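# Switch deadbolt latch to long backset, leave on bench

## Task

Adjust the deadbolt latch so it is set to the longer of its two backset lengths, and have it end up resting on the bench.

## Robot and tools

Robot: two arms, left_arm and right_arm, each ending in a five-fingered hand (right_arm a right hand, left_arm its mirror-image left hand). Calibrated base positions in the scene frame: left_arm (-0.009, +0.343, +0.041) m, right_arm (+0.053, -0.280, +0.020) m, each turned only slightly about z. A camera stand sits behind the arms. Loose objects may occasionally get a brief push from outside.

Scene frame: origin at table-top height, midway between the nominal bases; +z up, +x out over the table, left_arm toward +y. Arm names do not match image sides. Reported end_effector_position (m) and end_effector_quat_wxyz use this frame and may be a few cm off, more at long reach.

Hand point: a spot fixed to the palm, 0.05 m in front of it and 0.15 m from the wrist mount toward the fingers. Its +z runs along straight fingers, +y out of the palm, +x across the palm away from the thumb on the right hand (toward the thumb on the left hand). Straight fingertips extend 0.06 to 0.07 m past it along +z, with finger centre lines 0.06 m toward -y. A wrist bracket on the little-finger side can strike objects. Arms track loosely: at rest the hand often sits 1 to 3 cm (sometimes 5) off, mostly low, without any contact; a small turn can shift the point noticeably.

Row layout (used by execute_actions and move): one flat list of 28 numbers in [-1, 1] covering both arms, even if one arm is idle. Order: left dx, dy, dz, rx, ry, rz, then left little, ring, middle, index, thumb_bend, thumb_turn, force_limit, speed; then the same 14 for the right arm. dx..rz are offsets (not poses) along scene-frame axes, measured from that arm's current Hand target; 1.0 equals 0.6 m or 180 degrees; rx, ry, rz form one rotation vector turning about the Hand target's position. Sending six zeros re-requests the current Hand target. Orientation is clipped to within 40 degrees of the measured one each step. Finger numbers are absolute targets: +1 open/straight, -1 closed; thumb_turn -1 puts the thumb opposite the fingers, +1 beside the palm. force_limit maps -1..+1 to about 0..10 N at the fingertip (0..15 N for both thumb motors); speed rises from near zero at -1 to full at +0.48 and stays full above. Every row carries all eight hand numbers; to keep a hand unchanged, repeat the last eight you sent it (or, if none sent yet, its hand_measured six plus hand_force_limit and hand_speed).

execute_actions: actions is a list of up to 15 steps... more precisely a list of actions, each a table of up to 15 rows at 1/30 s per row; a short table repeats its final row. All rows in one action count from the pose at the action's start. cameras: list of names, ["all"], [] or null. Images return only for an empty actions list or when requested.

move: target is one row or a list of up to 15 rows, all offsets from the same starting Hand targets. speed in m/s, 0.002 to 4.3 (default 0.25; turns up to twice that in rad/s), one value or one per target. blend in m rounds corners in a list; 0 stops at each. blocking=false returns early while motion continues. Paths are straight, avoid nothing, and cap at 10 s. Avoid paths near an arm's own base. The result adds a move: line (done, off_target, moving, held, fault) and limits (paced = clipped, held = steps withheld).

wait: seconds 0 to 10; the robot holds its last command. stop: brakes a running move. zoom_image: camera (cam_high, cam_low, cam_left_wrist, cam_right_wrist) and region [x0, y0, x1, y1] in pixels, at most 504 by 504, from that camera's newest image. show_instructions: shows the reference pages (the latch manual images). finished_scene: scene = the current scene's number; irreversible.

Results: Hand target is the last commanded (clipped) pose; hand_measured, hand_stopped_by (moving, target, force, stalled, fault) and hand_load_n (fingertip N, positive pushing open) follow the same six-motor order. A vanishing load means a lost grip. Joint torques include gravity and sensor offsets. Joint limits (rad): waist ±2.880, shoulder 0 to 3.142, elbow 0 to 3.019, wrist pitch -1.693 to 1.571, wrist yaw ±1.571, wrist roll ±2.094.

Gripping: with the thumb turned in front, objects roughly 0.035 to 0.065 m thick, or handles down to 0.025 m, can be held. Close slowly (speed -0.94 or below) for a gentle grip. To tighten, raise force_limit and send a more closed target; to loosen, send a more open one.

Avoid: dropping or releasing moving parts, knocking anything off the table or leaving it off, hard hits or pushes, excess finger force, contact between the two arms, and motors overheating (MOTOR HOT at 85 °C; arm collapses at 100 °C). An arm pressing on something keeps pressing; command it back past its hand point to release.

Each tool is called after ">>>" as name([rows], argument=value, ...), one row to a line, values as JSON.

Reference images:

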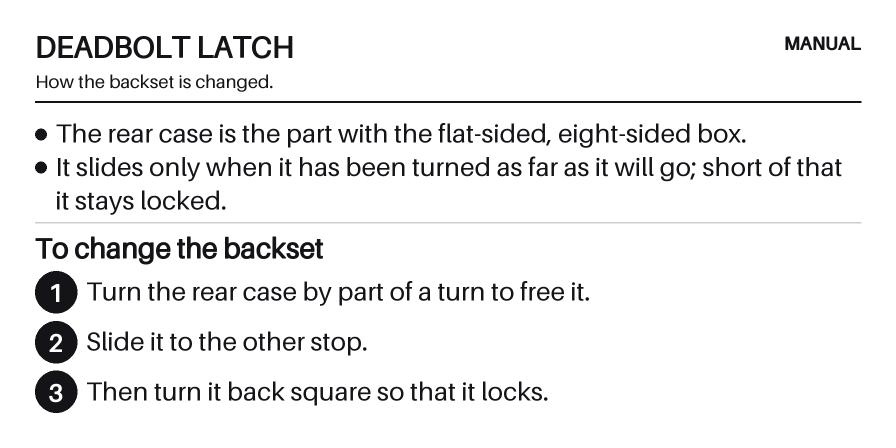

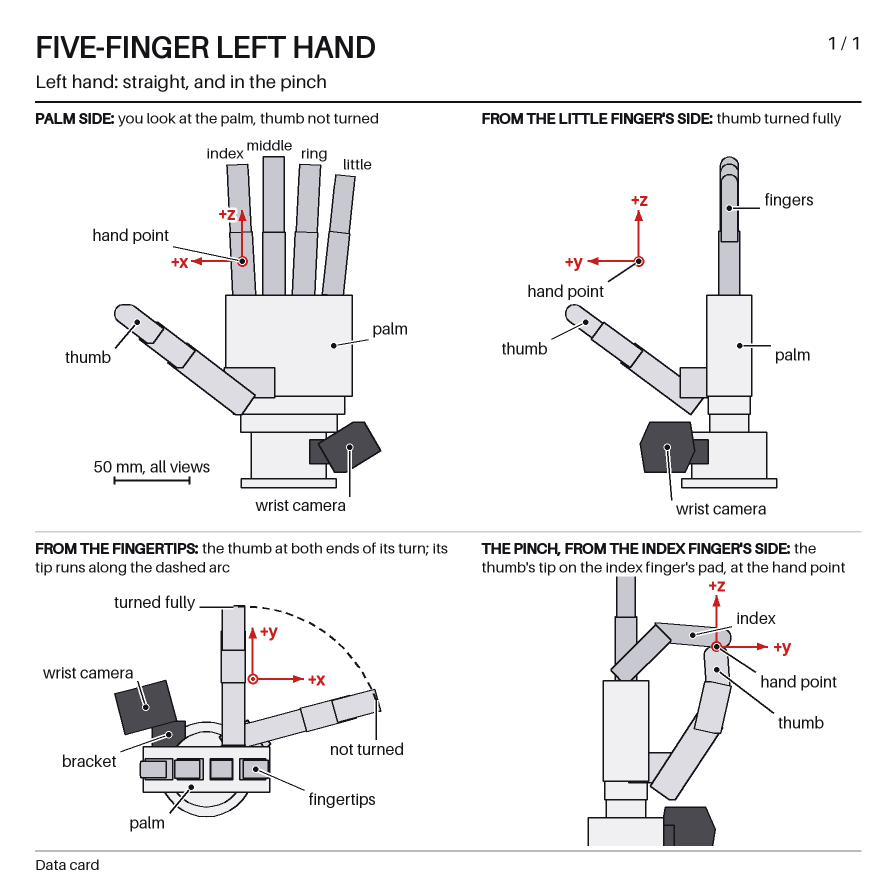

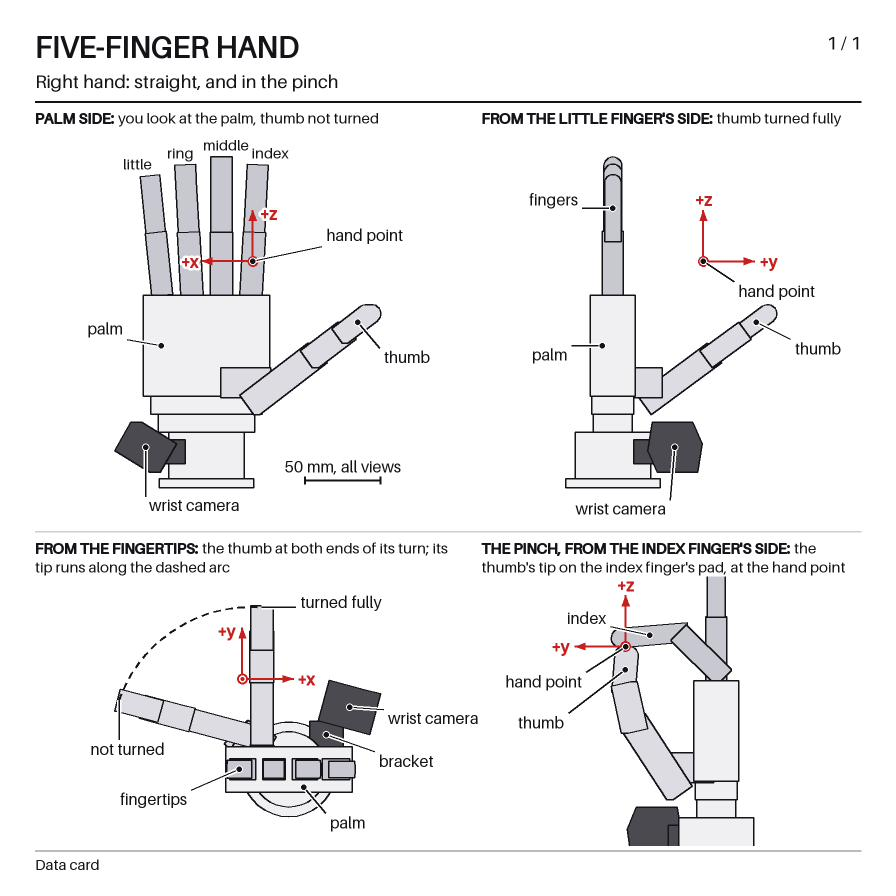

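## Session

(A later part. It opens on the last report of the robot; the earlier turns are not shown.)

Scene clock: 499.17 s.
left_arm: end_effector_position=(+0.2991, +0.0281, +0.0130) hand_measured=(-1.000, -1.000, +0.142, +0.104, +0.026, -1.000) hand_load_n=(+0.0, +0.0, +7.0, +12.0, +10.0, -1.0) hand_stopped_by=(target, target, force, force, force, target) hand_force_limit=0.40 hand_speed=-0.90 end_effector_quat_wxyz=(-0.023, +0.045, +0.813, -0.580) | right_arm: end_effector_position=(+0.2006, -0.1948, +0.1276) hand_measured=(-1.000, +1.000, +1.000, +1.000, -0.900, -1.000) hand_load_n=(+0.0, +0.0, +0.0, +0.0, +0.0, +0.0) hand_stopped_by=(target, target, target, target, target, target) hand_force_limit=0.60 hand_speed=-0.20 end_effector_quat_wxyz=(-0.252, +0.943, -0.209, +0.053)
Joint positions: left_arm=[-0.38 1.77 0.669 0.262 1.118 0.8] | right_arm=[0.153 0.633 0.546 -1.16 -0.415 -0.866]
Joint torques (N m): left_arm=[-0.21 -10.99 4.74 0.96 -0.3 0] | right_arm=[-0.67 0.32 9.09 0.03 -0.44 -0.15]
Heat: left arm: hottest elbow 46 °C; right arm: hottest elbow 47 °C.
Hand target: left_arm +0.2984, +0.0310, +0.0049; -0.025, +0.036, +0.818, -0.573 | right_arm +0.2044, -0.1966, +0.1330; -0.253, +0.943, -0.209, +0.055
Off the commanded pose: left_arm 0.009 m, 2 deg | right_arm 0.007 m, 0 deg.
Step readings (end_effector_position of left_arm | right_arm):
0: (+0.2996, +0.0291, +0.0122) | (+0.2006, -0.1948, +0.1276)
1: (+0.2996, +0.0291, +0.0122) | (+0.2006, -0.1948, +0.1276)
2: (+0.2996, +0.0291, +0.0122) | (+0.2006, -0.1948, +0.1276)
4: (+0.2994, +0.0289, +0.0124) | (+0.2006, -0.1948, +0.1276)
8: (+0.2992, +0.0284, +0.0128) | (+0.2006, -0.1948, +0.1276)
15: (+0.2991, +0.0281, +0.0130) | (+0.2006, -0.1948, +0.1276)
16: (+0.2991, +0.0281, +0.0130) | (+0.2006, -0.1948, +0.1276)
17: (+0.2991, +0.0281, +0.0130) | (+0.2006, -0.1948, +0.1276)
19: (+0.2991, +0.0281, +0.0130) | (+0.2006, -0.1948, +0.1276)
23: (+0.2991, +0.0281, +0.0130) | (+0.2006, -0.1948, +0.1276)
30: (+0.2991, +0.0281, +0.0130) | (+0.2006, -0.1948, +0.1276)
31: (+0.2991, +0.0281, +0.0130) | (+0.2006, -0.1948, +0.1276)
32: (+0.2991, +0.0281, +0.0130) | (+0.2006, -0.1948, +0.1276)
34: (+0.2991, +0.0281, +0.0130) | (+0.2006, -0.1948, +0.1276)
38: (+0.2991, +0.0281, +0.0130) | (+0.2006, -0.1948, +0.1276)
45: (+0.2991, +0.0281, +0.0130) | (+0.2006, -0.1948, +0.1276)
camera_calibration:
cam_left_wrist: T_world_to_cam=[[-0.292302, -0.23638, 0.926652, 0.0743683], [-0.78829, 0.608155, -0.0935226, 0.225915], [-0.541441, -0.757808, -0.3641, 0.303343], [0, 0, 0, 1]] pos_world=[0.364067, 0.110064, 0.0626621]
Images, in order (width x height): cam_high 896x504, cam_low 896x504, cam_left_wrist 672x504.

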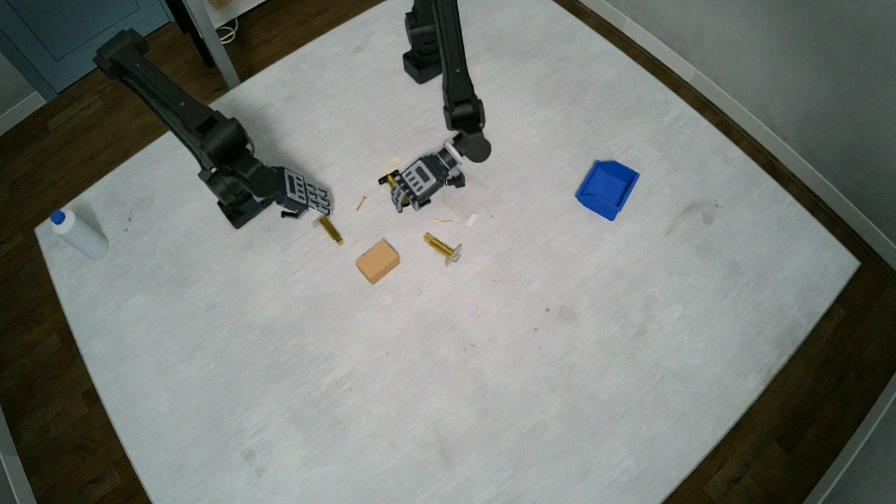

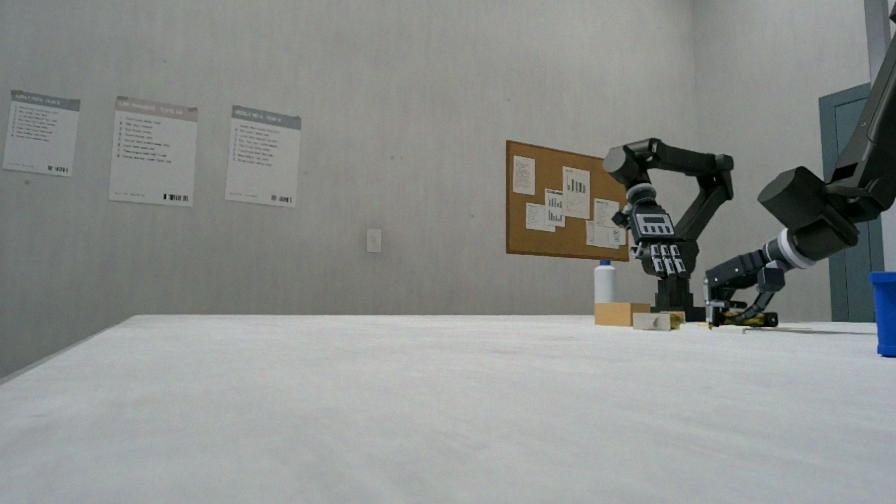

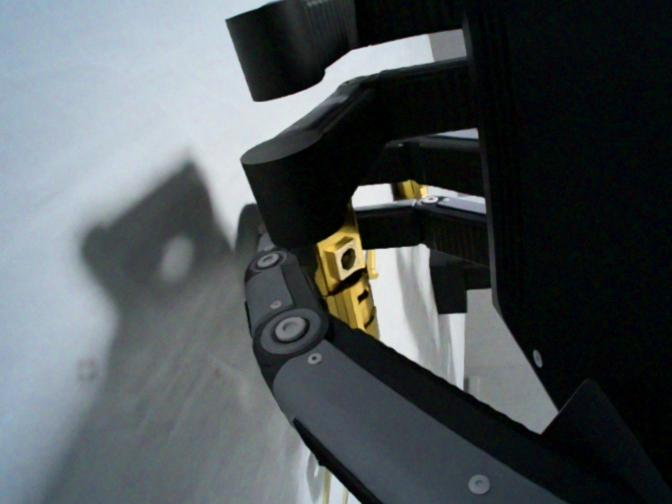

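>>> move([
  [0,0,0,0,0,0,-1,-1,-0.45,-0.45,-0.3,-1,0.4,-0.9,-0.0657,0.3777,-0.0383,0.0548,-0.0663,-0.2764,-1,-1,-1,1,-0.9,-1,0.6,-0.2],
  [0,0,0,0,0,0,-1,-1,-0.45,-0.45,-0.3,-1,0.4,-0.9,-0.0512,0.3915,-0.1383,0.0548,-0.0663,-0.2764,-1,-1,-1,1,-0.9,-1,0.6,-0.2],
], speed=[0.2,0.12], cameras=["all"])

>>> zoom_image(camera="cam_high", region=[355, 150, 425, 220])

>>> zoom_image(camera="cam_low", region=[695, 265, 795, 335])

Scene clock: 506.27 s.
left_arm: end_effector_position=(+0.2991, +0.0281, +0.0130) hand_measured=(-1.000, -1.000, +0.142, +0.104, +0.026, -1.000) hand_load_n=(+0.0, +0.0, +6.5, +12.5, +10.5, -1.5) hand_stopped_by=(target, target, force, force, force, target) hand_force_limit=0.40 hand_speed=-0.90 end_effector_quat_wxyz=(-0.023, +0.045, +0.813, -0.580) | right_arm: end_effector_position=(+0.1699, +0.0420, +0.0548) hand_measured=(-1.000, -1.000, +0.204, +1.000, -0.900, -1.000) hand_load_n=(+0.0, +0.0, +10.0, +0.0, +1.5, +7.5) hand_stopped_by=(target, target, force, target, target, target) hand_force_limit=0.60 hand_speed=-0.20 end_effector_quat_wxyz=(-0.308, +0.732, -0.563, +0.230)
Joint positions: left_arm=[-0.38 1.77 0.669 0.262 1.118 0.8] | right_arm=[1.401 1.151 0.535 -0.584 0.713 1.048]
Joint torques (N m): left_arm=[-0.26 -10.99 4.72 0.96 -0.3 0.01] | right_arm=[-0.79 -4.48 5.87 1.02 0.39 -0.16]
Heat: left arm: hottest elbow 45 °C; right arm: hottest elbow 48 °C.
Hand target: left_arm +0.2984, +0.0310, +0.0049; -0.025, +0.036, +0.818, -0.573 | right_arm +0.1737, +0.0383, +0.0500; -0.303, +0.733, -0.563, +0.233
Off the commanded pose: left_arm 0.009 m, 2 deg | right_arm 0.007 m, 1 deg.
move: done
camera_calibration:
cam_left_wrist: T_world_to_cam=[[-0.292302, -0.23638, 0.926652, 0.0743683], [-0.78829, 0.608155, -0.0935226, 0.225915], [-0.541441, -0.757808, -0.3641, 0.303343], [0, 0, 0, 1]] pos_world=[0.364067, 0.110064, 0.0626621]
cam_right_wrist: T_world_to_cam=[[-0.572871, -0.368272, -0.732253, 0.16056], [-0.719102, 0.654537, 0.233396, 0.0773967], [0.393334, 0.66027, -0.639791, 0.0526705], [0, 0, 0, 1]] pos_world=[0.126919, -0.0263063, 0.133204]

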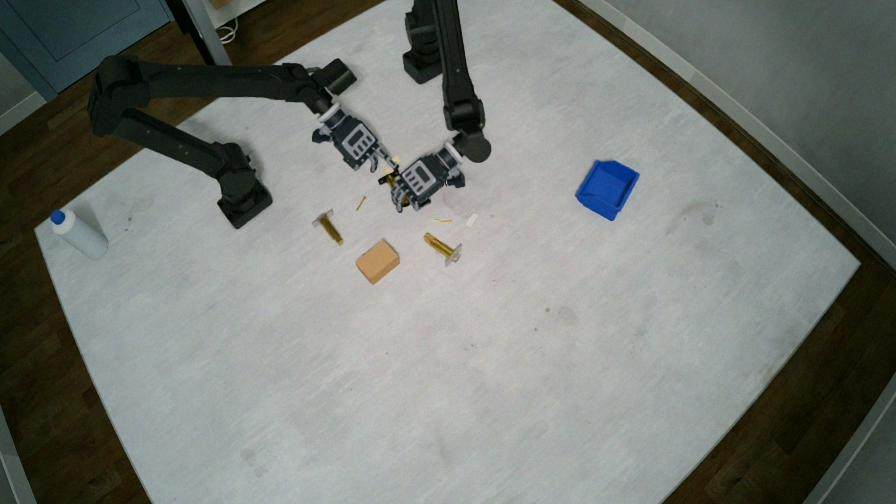

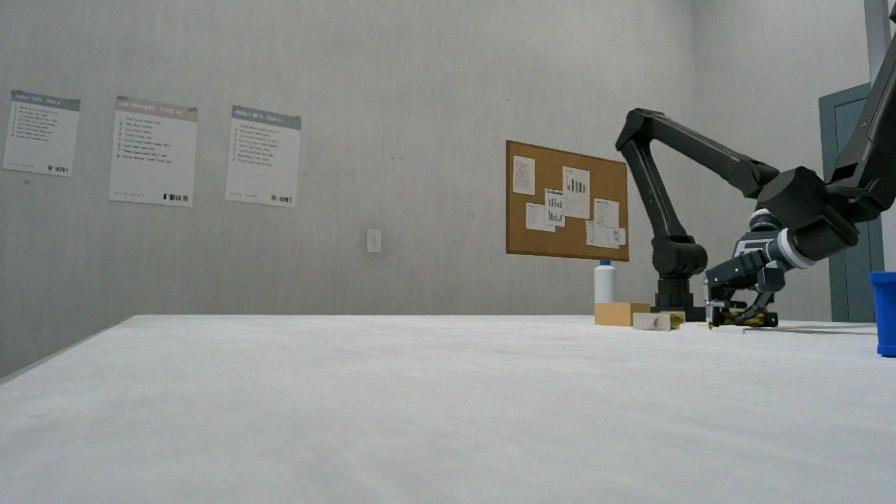

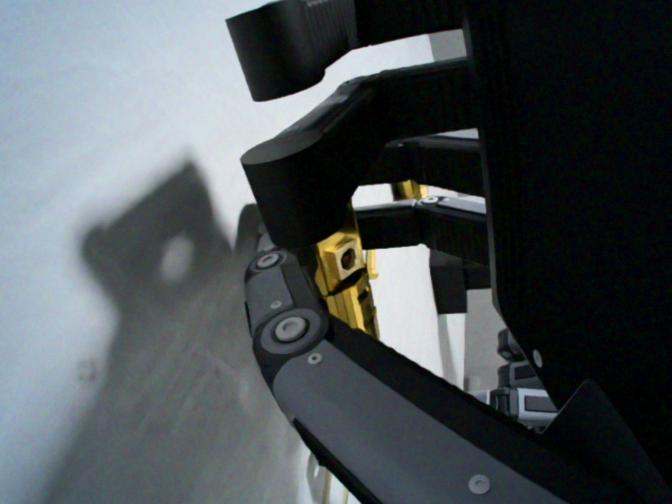

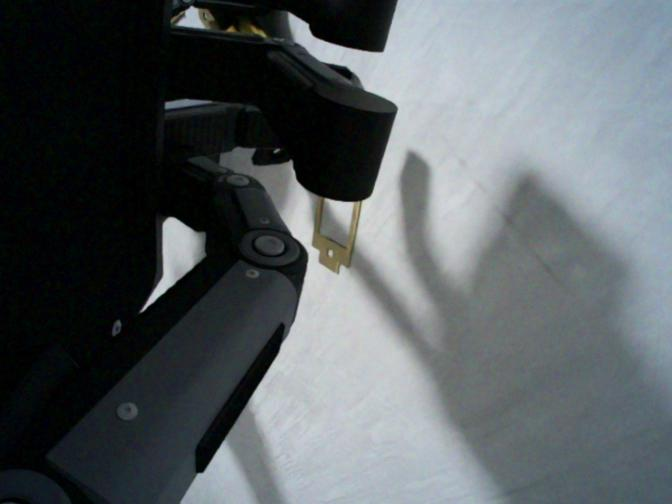

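Scaled by 7.200 from the camera's 896x504 image, which has a finer 1280x720 frame.

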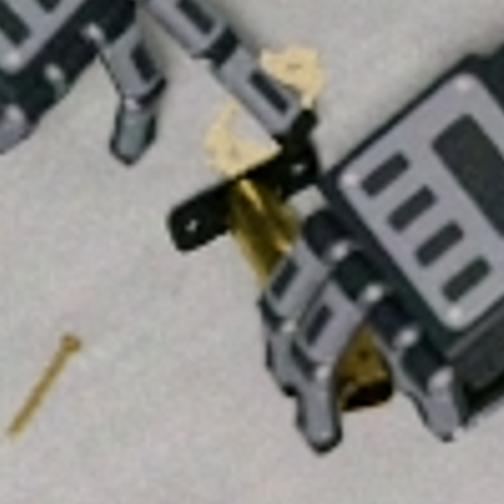

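Scaled by 5.040 from the camera's 896x504 image, which has a finer 1280x720 frame.

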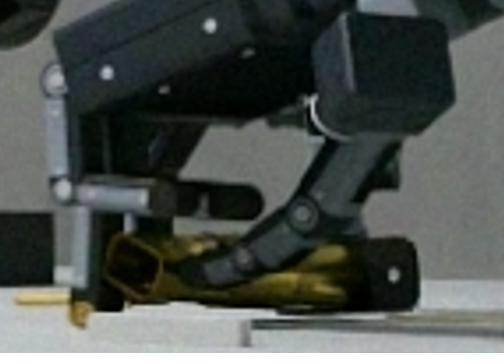

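>>> execute_actions([
  [[0,0,0,0,0,0,-1,-1,-0.45,-0.45,-0.3,-1,0.4,-0.9,0,0,0,0,0,0,-1,-1,0.5,1,1,1,0.6,0.2]],
  [[0,0,0,0,0,0,-1,-1,-0.45,-0.45,-0.3,-1,0.4,-0.9,0,0,0,0,0,0,-1,-1,0.5,1,1,1,0.6,0.2]],
  [[0,0,0,0,0,0,-1,-1,-0.45,-0.45,-0.3,-1,0.4,-0.9,0,0,0,0,0,0,-1,-1,-0.98,1,1,1,0.3,-0.1]],
  [[0,0,0,0,0,0,-1,-1,-0.45,-0.45,-0.3,-1,0.4,-0.9,0,0,0,0,0,0,-1,-1,-0.98,1,1,1,0.3,-0.1]],
], cameras=["cam_high"])

>>> zoom_image(camera="cam_high", region=[355, 150, 425, 220])

Scene clock: 509.60 s.
left_arm: end_effector_position=(+0.2991, +0.0281, +0.0130) hand_measured=(-1.000, -1.000, +0.142, +0.104, +0.026, -1.000) hand_load_n=(+0.0, +0.0, +7.0, +12.5, +10.5, -1.5) hand_stopped_by=(target, target, force, force, force, target) hand_force_limit=0.40 hand_speed=-0.90 end_effector_quat_wxyz=(-0.023, +0.045, +0.813, -0.580) | right_arm: end_effector_position=(+0.1699, +0.0420, +0.0547) hand_measured=(-1.000, -1.000, -0.980, +1.000, +1.000, +1.000) hand_load_n=(+0.0, +0.0, +0.0, +0.0, +0.0, +0.0) hand_stopped_by=(target, target, target, target, target, target) hand_force_limit=0.30 hand_speed=-0.10 end_effector_quat_wxyz=(-0.308, +0.732, -0.562, +0.230)
Joint positions: left_arm=[-0.38 1.77 0.669 0.262 1.118 0.8] | right_arm=[1.401 1.151 0.535 -0.584 0.713 1.047]
Joint torques (N m): left_arm=[-0.21 -11.05 4.71 0.96 -0.3 0.01] | right_arm=[-0.67 -4.54 5.85 0.98 0.38 -0.14]
Heat: left arm: hottest elbow 44 °C; right arm: hottest elbow 48 °C.
Hand target: left_arm +0.2984, +0.0310, +0.0049; -0.025, +0.036, +0.818, -0.573 | right_arm +0.1738, +0.0383, +0.0501; -0.303, +0.733, -0.563, +0.233
Off the commanded pose: left_arm 0.009 m, 2 deg | right_arm 0.007 m, 1 deg.
Step readings (end_effector_position of left_arm | right_arm):
0: (+0.2991, +0.0281, +0.0130) | (+0.1699, +0.0420, +0.0548)
1: (+0.2991, +0.0281, +0.0130) | (+0.1699, +0.0420, +0.0548)
2: (+0.2991, +0.0281, +0.0130) | (+0.1699, +0.0420, +0.0548)
4: (+0.2991, +0.0281, +0.0130) | (+0.1699, +0.0420, +0.0548)
8: (+0.2991, +0.0281, +0.0130) | (+0.1699, +0.0420, +0.0547)
15: (+0.2991, +0.0281, +0.0130) | (+0.1699, +0.0420, +0.0547)
16: (+0.2991, +0.0281, +0.0130) | (+0.1699, +0.0420, +0.0547)
17: (+0.2991, +0.0281, +0.0130) | (+0.1699, +0.0420, +0.0547)
19: (+0.2991, +0.0281, +0.0130) | (+0.1699, +0.0420, +0.0547)
23: (+0.2991, +0.0281, +0.0130) | (+0.1699, +0.0420, +0.0547)
30: (+0.2991, +0.0281, +0.0130) | (+0.1699, +0.0420, +0.0547)
31: (+0.2991, +0.0281, +0.0130) | (+0.1699, +0.0420, +0.0547)
32: (+0.2991, +0.0281, +0.0130) | (+0.1699, +0.0420, +0.0547)
34: (+0.2991, +0.0281, +0.0130) | (+0.1699, +0.0420, +0.0547)
38: (+0.2991, +0.0281, +0.0130) | (+0.1699, +0.0420, +0.0547)
45: (+0.2991, +0.0281, +0.0130) | (+0.1699, +0.0420, +0.0547)
46: (+0.2991, +0.0281, +0.0130) | (+0.1699, +0.0420, +0.0547)
47: (+0.2991, +0.0281, +0.0130) | (+0.1699, +0.0420, +0.0547)
49: (+0.2991, +0.0281, +0.0130) | (+0.1699, +0.0420, +0.0547)
53: (+0.2991, +0.0281, +0.0130) | (+0.1699, +0.0420, +0.0547)
60: (+0.2991, +0.0281, +0.0130) | (+0.1699, +0.0420, +0.0547)
Images, in order (width x height): cam_high 896x504.

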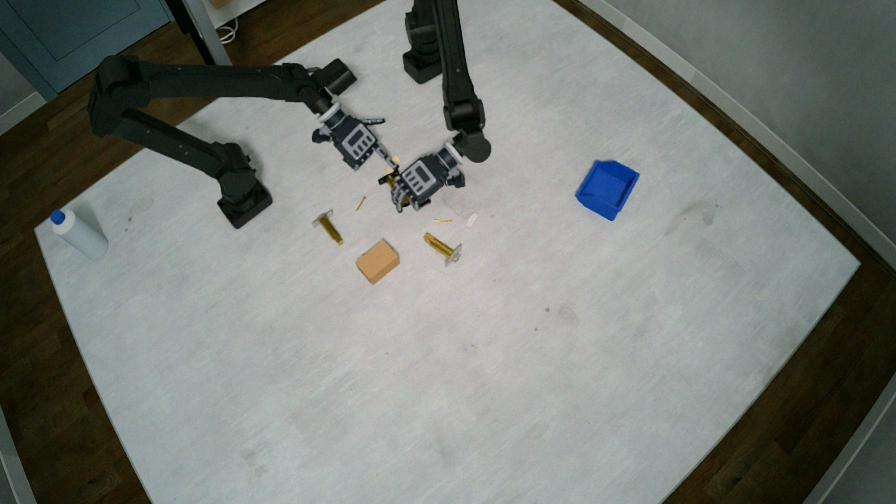

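Scaled by 7.200 from the camera's 896x504 image, which has a finer 1280x720 frame.

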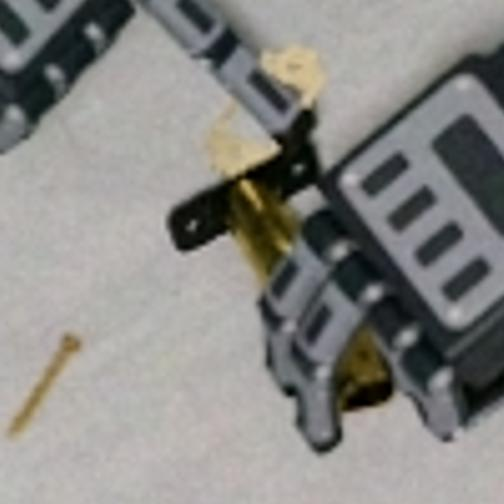

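>>> move([
  [0,0,0,0,0,0,-1,-1,-0.45,-0.45,-0.3,-1,0.4,-0.9,0.02,-0.007,0.01,0,0,0,-1,-1,-0.98,1,1,1,0.3,-0.1],
  [0,0,0,0,0,0,-1,-1,-0.45,-0.45,-0.3,-1,0.4,-0.9,0.0152,-0.0067,-0.03,0,0,0,-1,-1,-0.98,1,1,1,0.3,-0.1],
  [0,0,0,0,0,0,-1,-1,-0.45,-0.45,-0.3,-1,0.4,-0.9,0.0152,-0.0067,-0.0567,0,0,0,-1,-1,-0.98,1,1,1,0.3,-0.1],
], speed=[0.1,0.06,0.04], cameras=["cam_high","cam_low","cam_left_wrist"])

>>> zoom_image(camera="cam_high", region=[355, 150, 425, 220])

>>> zoom_image(camera="cam_low", region=[695, 265, 795, 335])

>>> zoom_image(camera="cam_left_wrist", region=[180, 130, 400, 350])

Scene clock: 512.93 s.
left_arm: end_effector_position=(+0.2991, +0.0281, +0.0130) hand_measured=(-1.000, -1.000, +0.142, +0.104, +0.026, -1.000) hand_load_n=(+0.0, +0.0, +6.5, +12.5, +10.5, -1.0) hand_stopped_by=(target, target, force, force, force, target) hand_force_limit=0.40 hand_speed=-0.90 end_effector_quat_wxyz=(-0.023, +0.045, +0.813, -0.580) | right_arm: end_effector_position=(+0.1830, +0.0400, +0.0239) hand_measured=(-1.000, -1.000, -0.980, +1.000, +1.000, +1.000) hand_load_n=(+0.0, +0.0, +0.5, +0.0, +0.0, +0.0) hand_stopped_by=(target, target, target, target, target, target) hand_force_limit=0.30 hand_speed=-0.10 end_effector_quat_wxyz=(-0.310, +0.730, -0.564, +0.229)
Joint positions: left_arm=[-0.38 1.77 0.669 0.262 1.118 0.8] | right_arm=[1.352 1.223 0.478 -0.415 0.696 0.994]
Joint torques (N m): left_arm=[-0.32 -10.99 4.72 0.98 -0.29 0] | right_arm=[0.15 -4.37 5 1.01 0.49 -0.07]
Heat: left arm: hottest elbow 44 °C; right arm: hottest elbow 47 °C.
Hand target: left_arm +0.2984, +0.0310, +0.0049; -0.025, +0.036, +0.818, -0.573 | right_arm +0.1829, +0.0343, +0.0160; -0.303, +0.733, -0.563, +0.233
Off the commanded pose: left_arm 0.009 m, 2 deg | right_arm 0.010 m, 1 deg.
move: done
camera_calibration:
cam_left_wrist: T_world_to_cam=[[-0.292302, -0.23638, 0.926652, 0.0743683], [-0.78829, 0.608155, -0.0935226, 0.225915], [-0.541441, -0.757808, -0.3641, 0.303343], [0, 0, 0, 1]] pos_world=[0.364067, 0.110064, 0.0626621]
Images, in order (width x height): cam_high 896x504, cam_low 896x504, cam_left_wrist 672x504.

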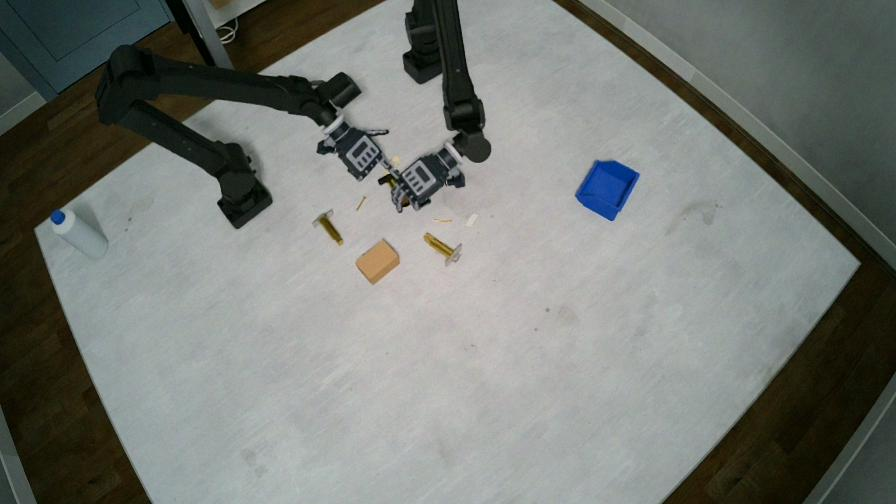

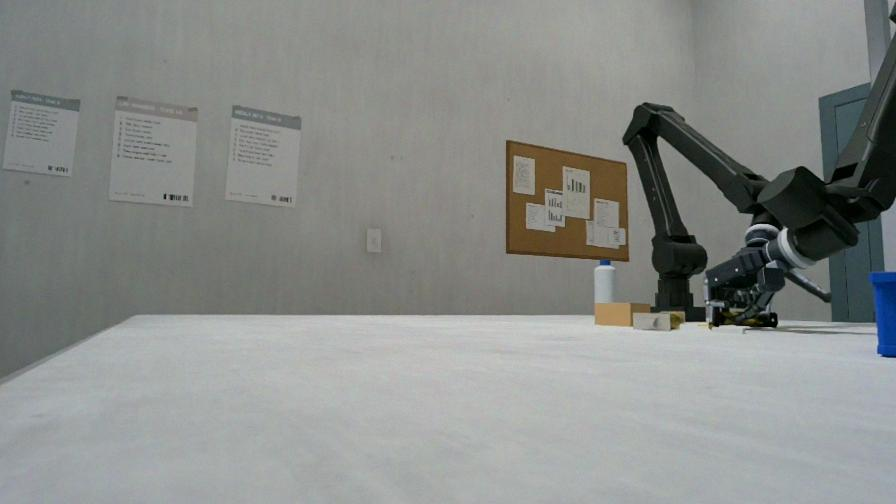

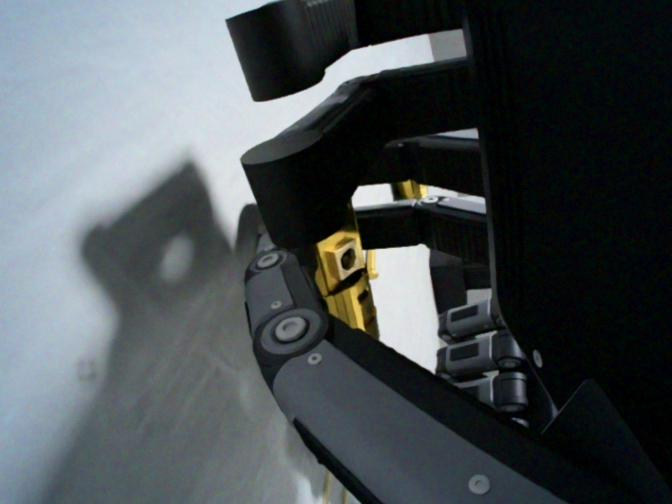

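Scaled by 7.200 from the camera's 896x504 image, which has a finer 1280x720 frame.

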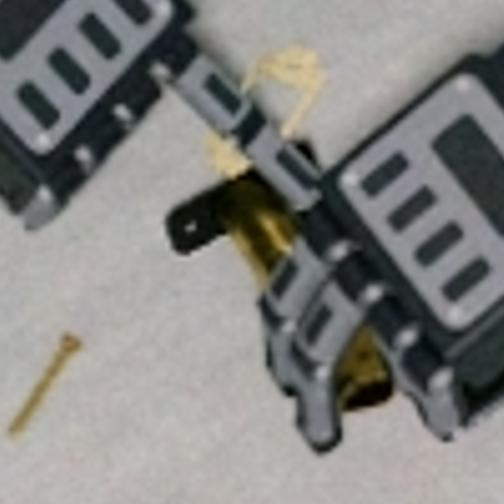

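Scaled by 5.040 from the camera's 896x504 image, which has a finer 1280x720 frame.

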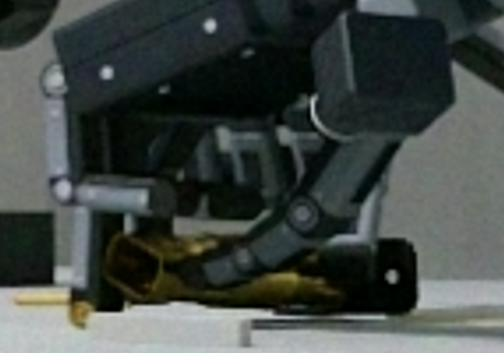

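Scaled by 2.291 from the camera's 672x504 image, which has a finer 960x720 frame.

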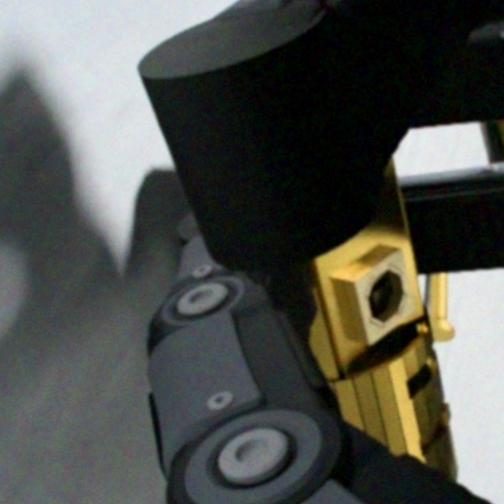

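>>> move([
  [0,0,0,0,0,0,-1,-1,-0.45,-0.45,-0.3,-1,0.4,-0.9,0,0,-0.025,0,0,0,-1,-1,-0.98,1,1,1,0.3,-0.1],
  [-0.0003,-0.003,0.0052,0.083,-0.0073,0,-1,-1,-0.45,-0.45,-0.3,-1,0.4,-0.9,0,0,-0.025,0,0,0,-1,-1,-0.98,1,1,1,0.3,-0.1],
], speed=[0.05,0.1], cameras=["cam_high","cam_low","cam_left_wrist"])

>>> zoom_image(camera="cam_left_wrist", region=[180, 130, 400, 350])

>>> zoom_image(camera="cam_low", region=[695, 265, 795, 335])

>>> zoom_image(camera="cam_high", region=[355, 150, 425, 220])

Scene clock: 517.77 s.
left_arm: end_effector_position=(+0.2992, +0.0231, +0.0194) hand_measured=(-1.000, -1.000, +0.142, +0.104, +0.026, -1.000) hand_load_n=(+0.0, +0.0, +7.5, +11.0, +11.5, -0.5) hand_stopped_by=(target, target, force, force, force, target) hand_force_limit=0.40 hand_speed=-0.90 end_effector_quat_wxyz=(-0.014, +0.047, +0.877, -0.479) | right_arm: end_effector_position=(+0.1851, +0.0442, +0.0137) hand_measured=(-1.000, -1.000, -0.980, +1.000, +1.000, +1.000) hand_load_n=(+0.0, +0.0, +0.0, +0.0, +0.0, +0.0) hand_stopped_by=(target, target, target, target, target, target) hand_force_limit=0.30 hand_speed=-0.10 end_effector_quat_wxyz=(-0.317, +0.726, -0.566, +0.229)
Joint positions: left_arm=[-0.472 1.668 0.749 -0.087 0.875 0.904] | right_arm=[1.352 1.262 0.465 -0.347 0.703 0.994]
Joint torques (N m): left_arm=[-0.26 -10.52 6.75 -0.23 -0.76 0.1] | right_arm=[0.09 -4.25 4.34 0.84 0.21 -0.06]
Heat: left arm: hottest elbow 43 °C; right arm: hottest elbow 47 °C.
Hand target: left_arm +0.2983, +0.0293, +0.0080; -0.020, +0.039, +0.886, -0.461 | right_arm +0.1828, +0.0344, +0.0010; -0.303, +0.733, -0.563, +0.233
Off the commanded pose: left_arm 0.013 m, 3 deg | right_arm 0.016 m, 2 deg.
move: off_target (left_arm, right_arm)
camera_calibration:
cam_left_wrist: T_world_to_cam=[[-0.31586, -0.450233, 0.835179, 0.0809575], [-0.792864, 0.608741, 0.0283065, 0.228516], [-0.521152, -0.653242, -0.54925, 0.296983], [0, 0, 0, 1]] pos_world=[0.361526, 0.0913446, 0.0890353]
Images, in order (width x height): cam_high 896x504, cam_low 896x504, cam_left_wrist 672x504.

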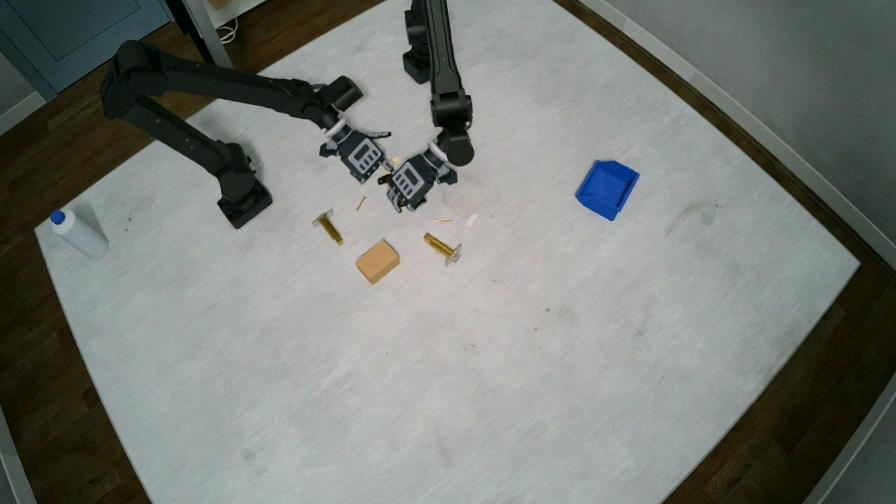

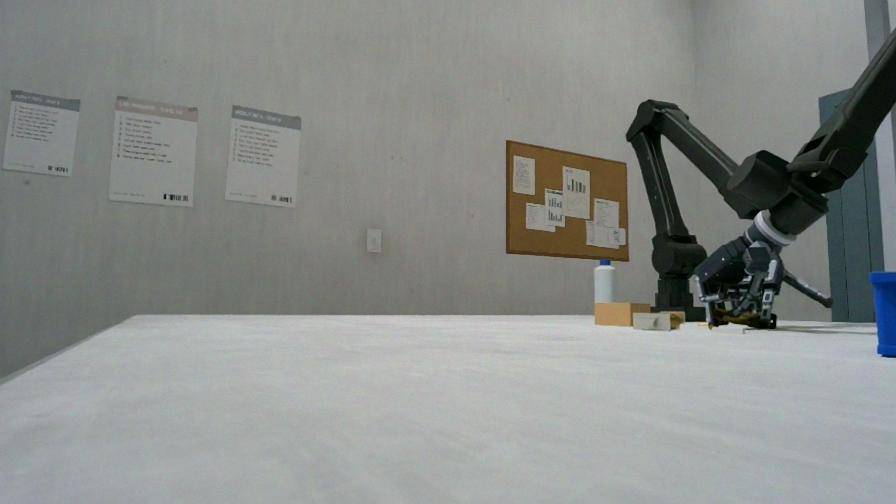

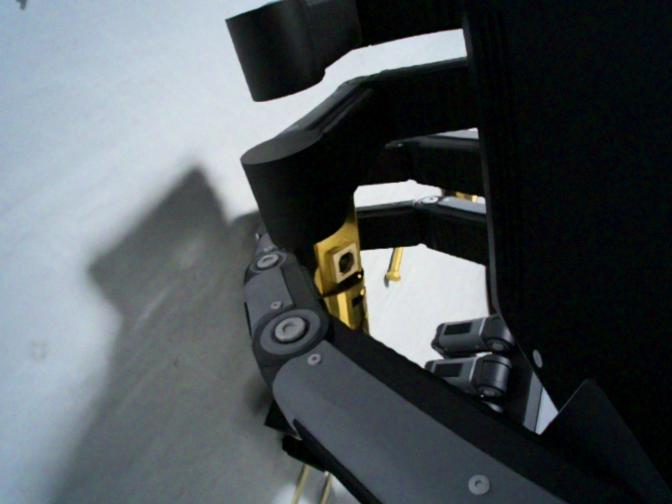

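Scaled by 2.291 from the camera's 672x504 image, which has a finer 960x720 frame.

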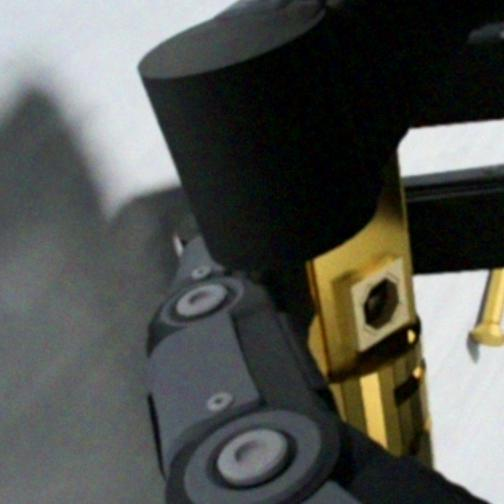

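Scaled by 5.040 from the camera's 896x504 image, which has a finer 1280x720 frame.

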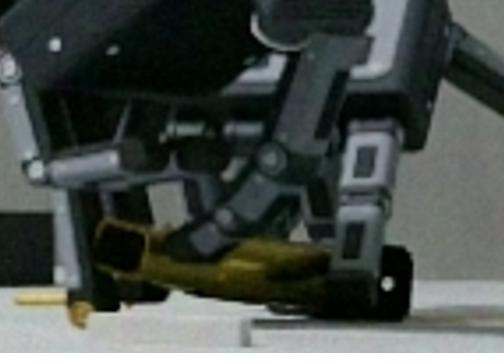

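Scaled by 7.200 from the camera's 896x504 image, which has a finer 1280x720 frame.

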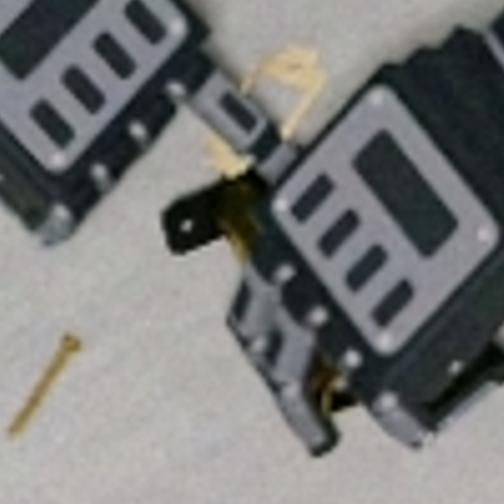

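>>> zoom_image(camera="cam_low", region=[705, 300, 785, 335])

>>> zoom_image(camera="cam_left_wrist", region=[300, 200, 400, 350])

Scaled by 6.300 from the camera's 896x504 image, which has a finer 1280x720 frame.

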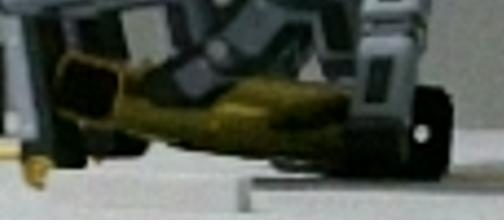

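Scaled by 3.360 from the camera's 672x504 image, which has a finer 960x720 frame.

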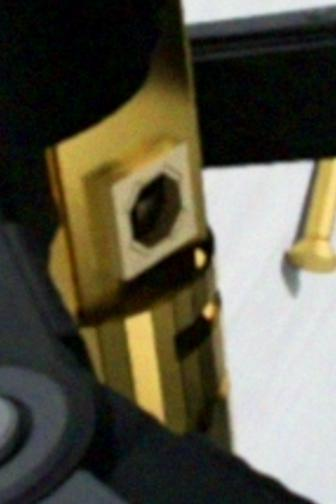

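>>> move(target=[-0.0003,-0.002,-0.0083,0.083,-0.0073,0,-1,-1,-0.45,-0.45,-0.3,-1,0.4,-0.9,0,0,0,0,0,0,-1,-1,-0.98,1,1,1,0.3,-0.1], speed=0.1, cameras=["cam_high","cam_low","cam_left_wrist"])

>>> zoom_image(camera="cam_left_wrist", region=[200, 130, 420, 350])

>>> zoom_image(camera="cam_low", region=[705, 290, 785, 335])

>>> zoom_image(camera="cam_high", region=[355, 150, 425, 220])

Scene clock: 520.50 s.
left_arm: end_effector_position=(+0.2988, +0.0161, +0.0244) hand_measured=(-1.000, -1.000, +0.142, +0.104, +0.028, -1.000) hand_load_n=(+0.0, +0.0, +4.5, +11.0, +12.0, +1.0) hand_stopped_by=(target, target, force, force, force, target) hand_force_limit=0.40 hand_speed=-0.90 end_effector_quat_wxyz=(-0.005, +0.048, +0.928, -0.370) | right_arm: end_effector_position=(+0.1859, +0.0421, +0.0129) hand_measured=(-1.000, -1.000, -0.980, +1.000, +1.000, +1.000) hand_load_n=(+0.0, +0.0, +0.0, +0.0, +0.0, +0.0) hand_stopped_by=(target, target, target, target, target, target) hand_force_limit=0.30 hand_speed=-0.10 end_effector_quat_wxyz=(-0.316, +0.725, -0.565, +0.233)
Joint positions: left_arm=[-0.58 1.639 0.853 -0.329 0.628 0.913] | right_arm=[1.352 1.262 0.462 -0.347 0.709 0.994]
Joint torques (N m): left_arm=[0.09 -8.76 7.24 -0.03 -1.18 0.2] | right_arm=[0.21 -4.25 4.57 0.85 -0.03 -0.07]
Heat: left arm: hottest elbow 43 °C; right arm: hottest elbow 47 °C.
Hand target: left_arm +0.2981, +0.0282, +0.0030; -0.015, +0.041, +0.939, -0.342 | right_arm +0.1828, +0.0343, +0.0010; -0.303, +0.733, -0.563, +0.233
Off the commanded pose: left_arm 0.025 m, 4 deg | right_arm 0.014 m, 2 deg.
move: off_target (left_arm, right_arm)
camera_calibration:
cam_left_wrist: T_world_to_cam=[[-0.331832, -0.638141, 0.69474, 0.0846783], [-0.800615, 0.580008, 0.150354, 0.23221], [-0.498902, -0.506327, -0.703371, 0.28976], [0, 0, 0, 1]] pos_world=[0.358572, 0.0660663, 0.110065]
Images, in order (width x height): cam_high 896x504, cam_low 896x504, cam_left_wrist 672x504.

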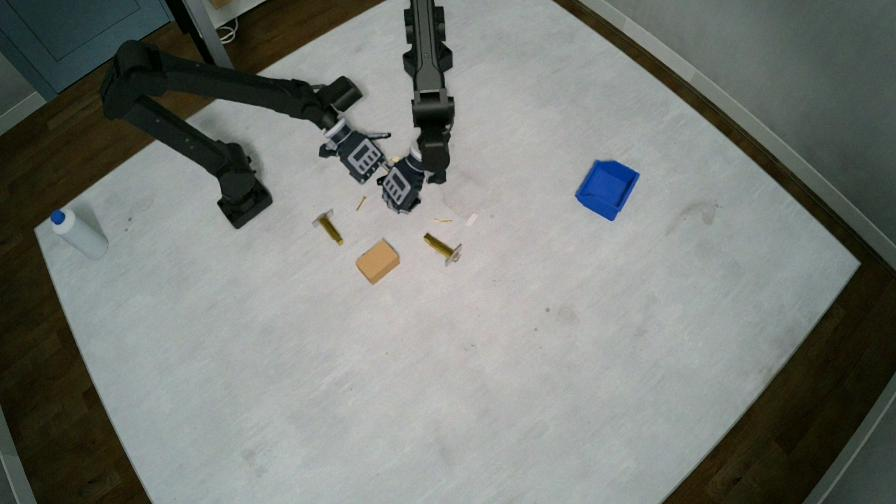

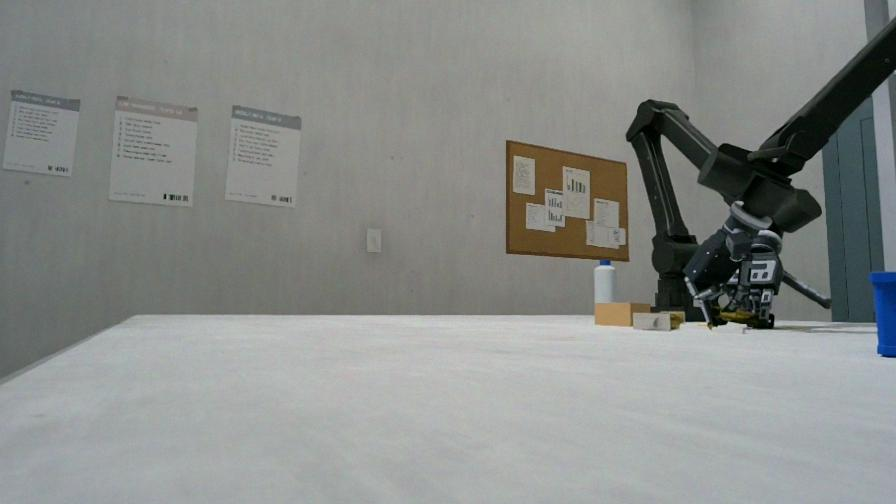

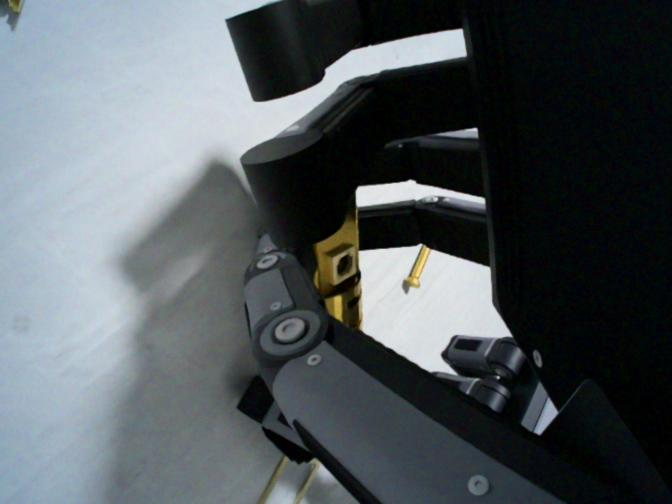

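Scaled by 2.291 from the camera's 672x504 image, which has a finer 960x720 frame.

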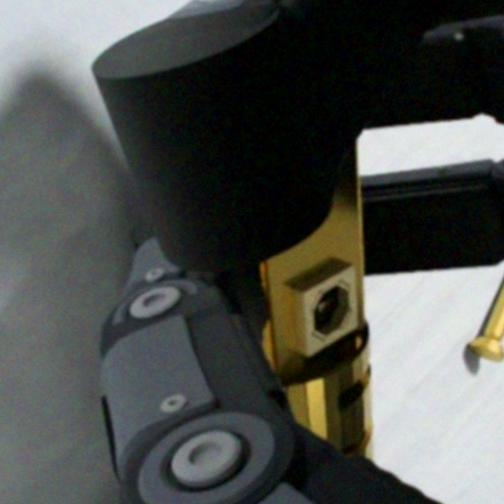

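Scaled by 6.300 from the camera's 896x504 image, which has a finer 1280x720 frame.

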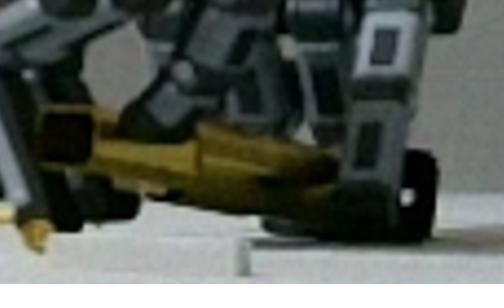

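Scaled by 7.200 from the camera's 896x504 image, which has a finer 1280x720 frame.

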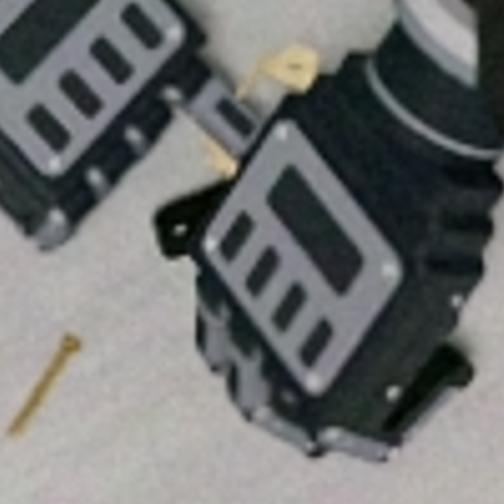

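>>> zoom_image(camera="cam_left_wrist", region=[200, 340, 340, 480])

>>> zoom_image(camera="cam_low", region=[740, 300, 785, 335])

Scaled by 3.600 from the camera's 672x504 image, which has a finer 960x720 frame.

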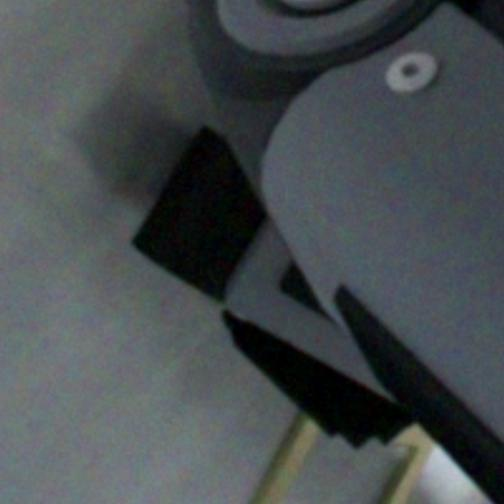

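Scaled by 11.200 from the camera's 896x504 image, which has a finer 1280x720 frame.

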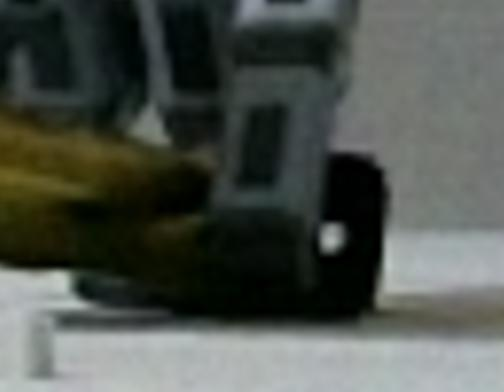

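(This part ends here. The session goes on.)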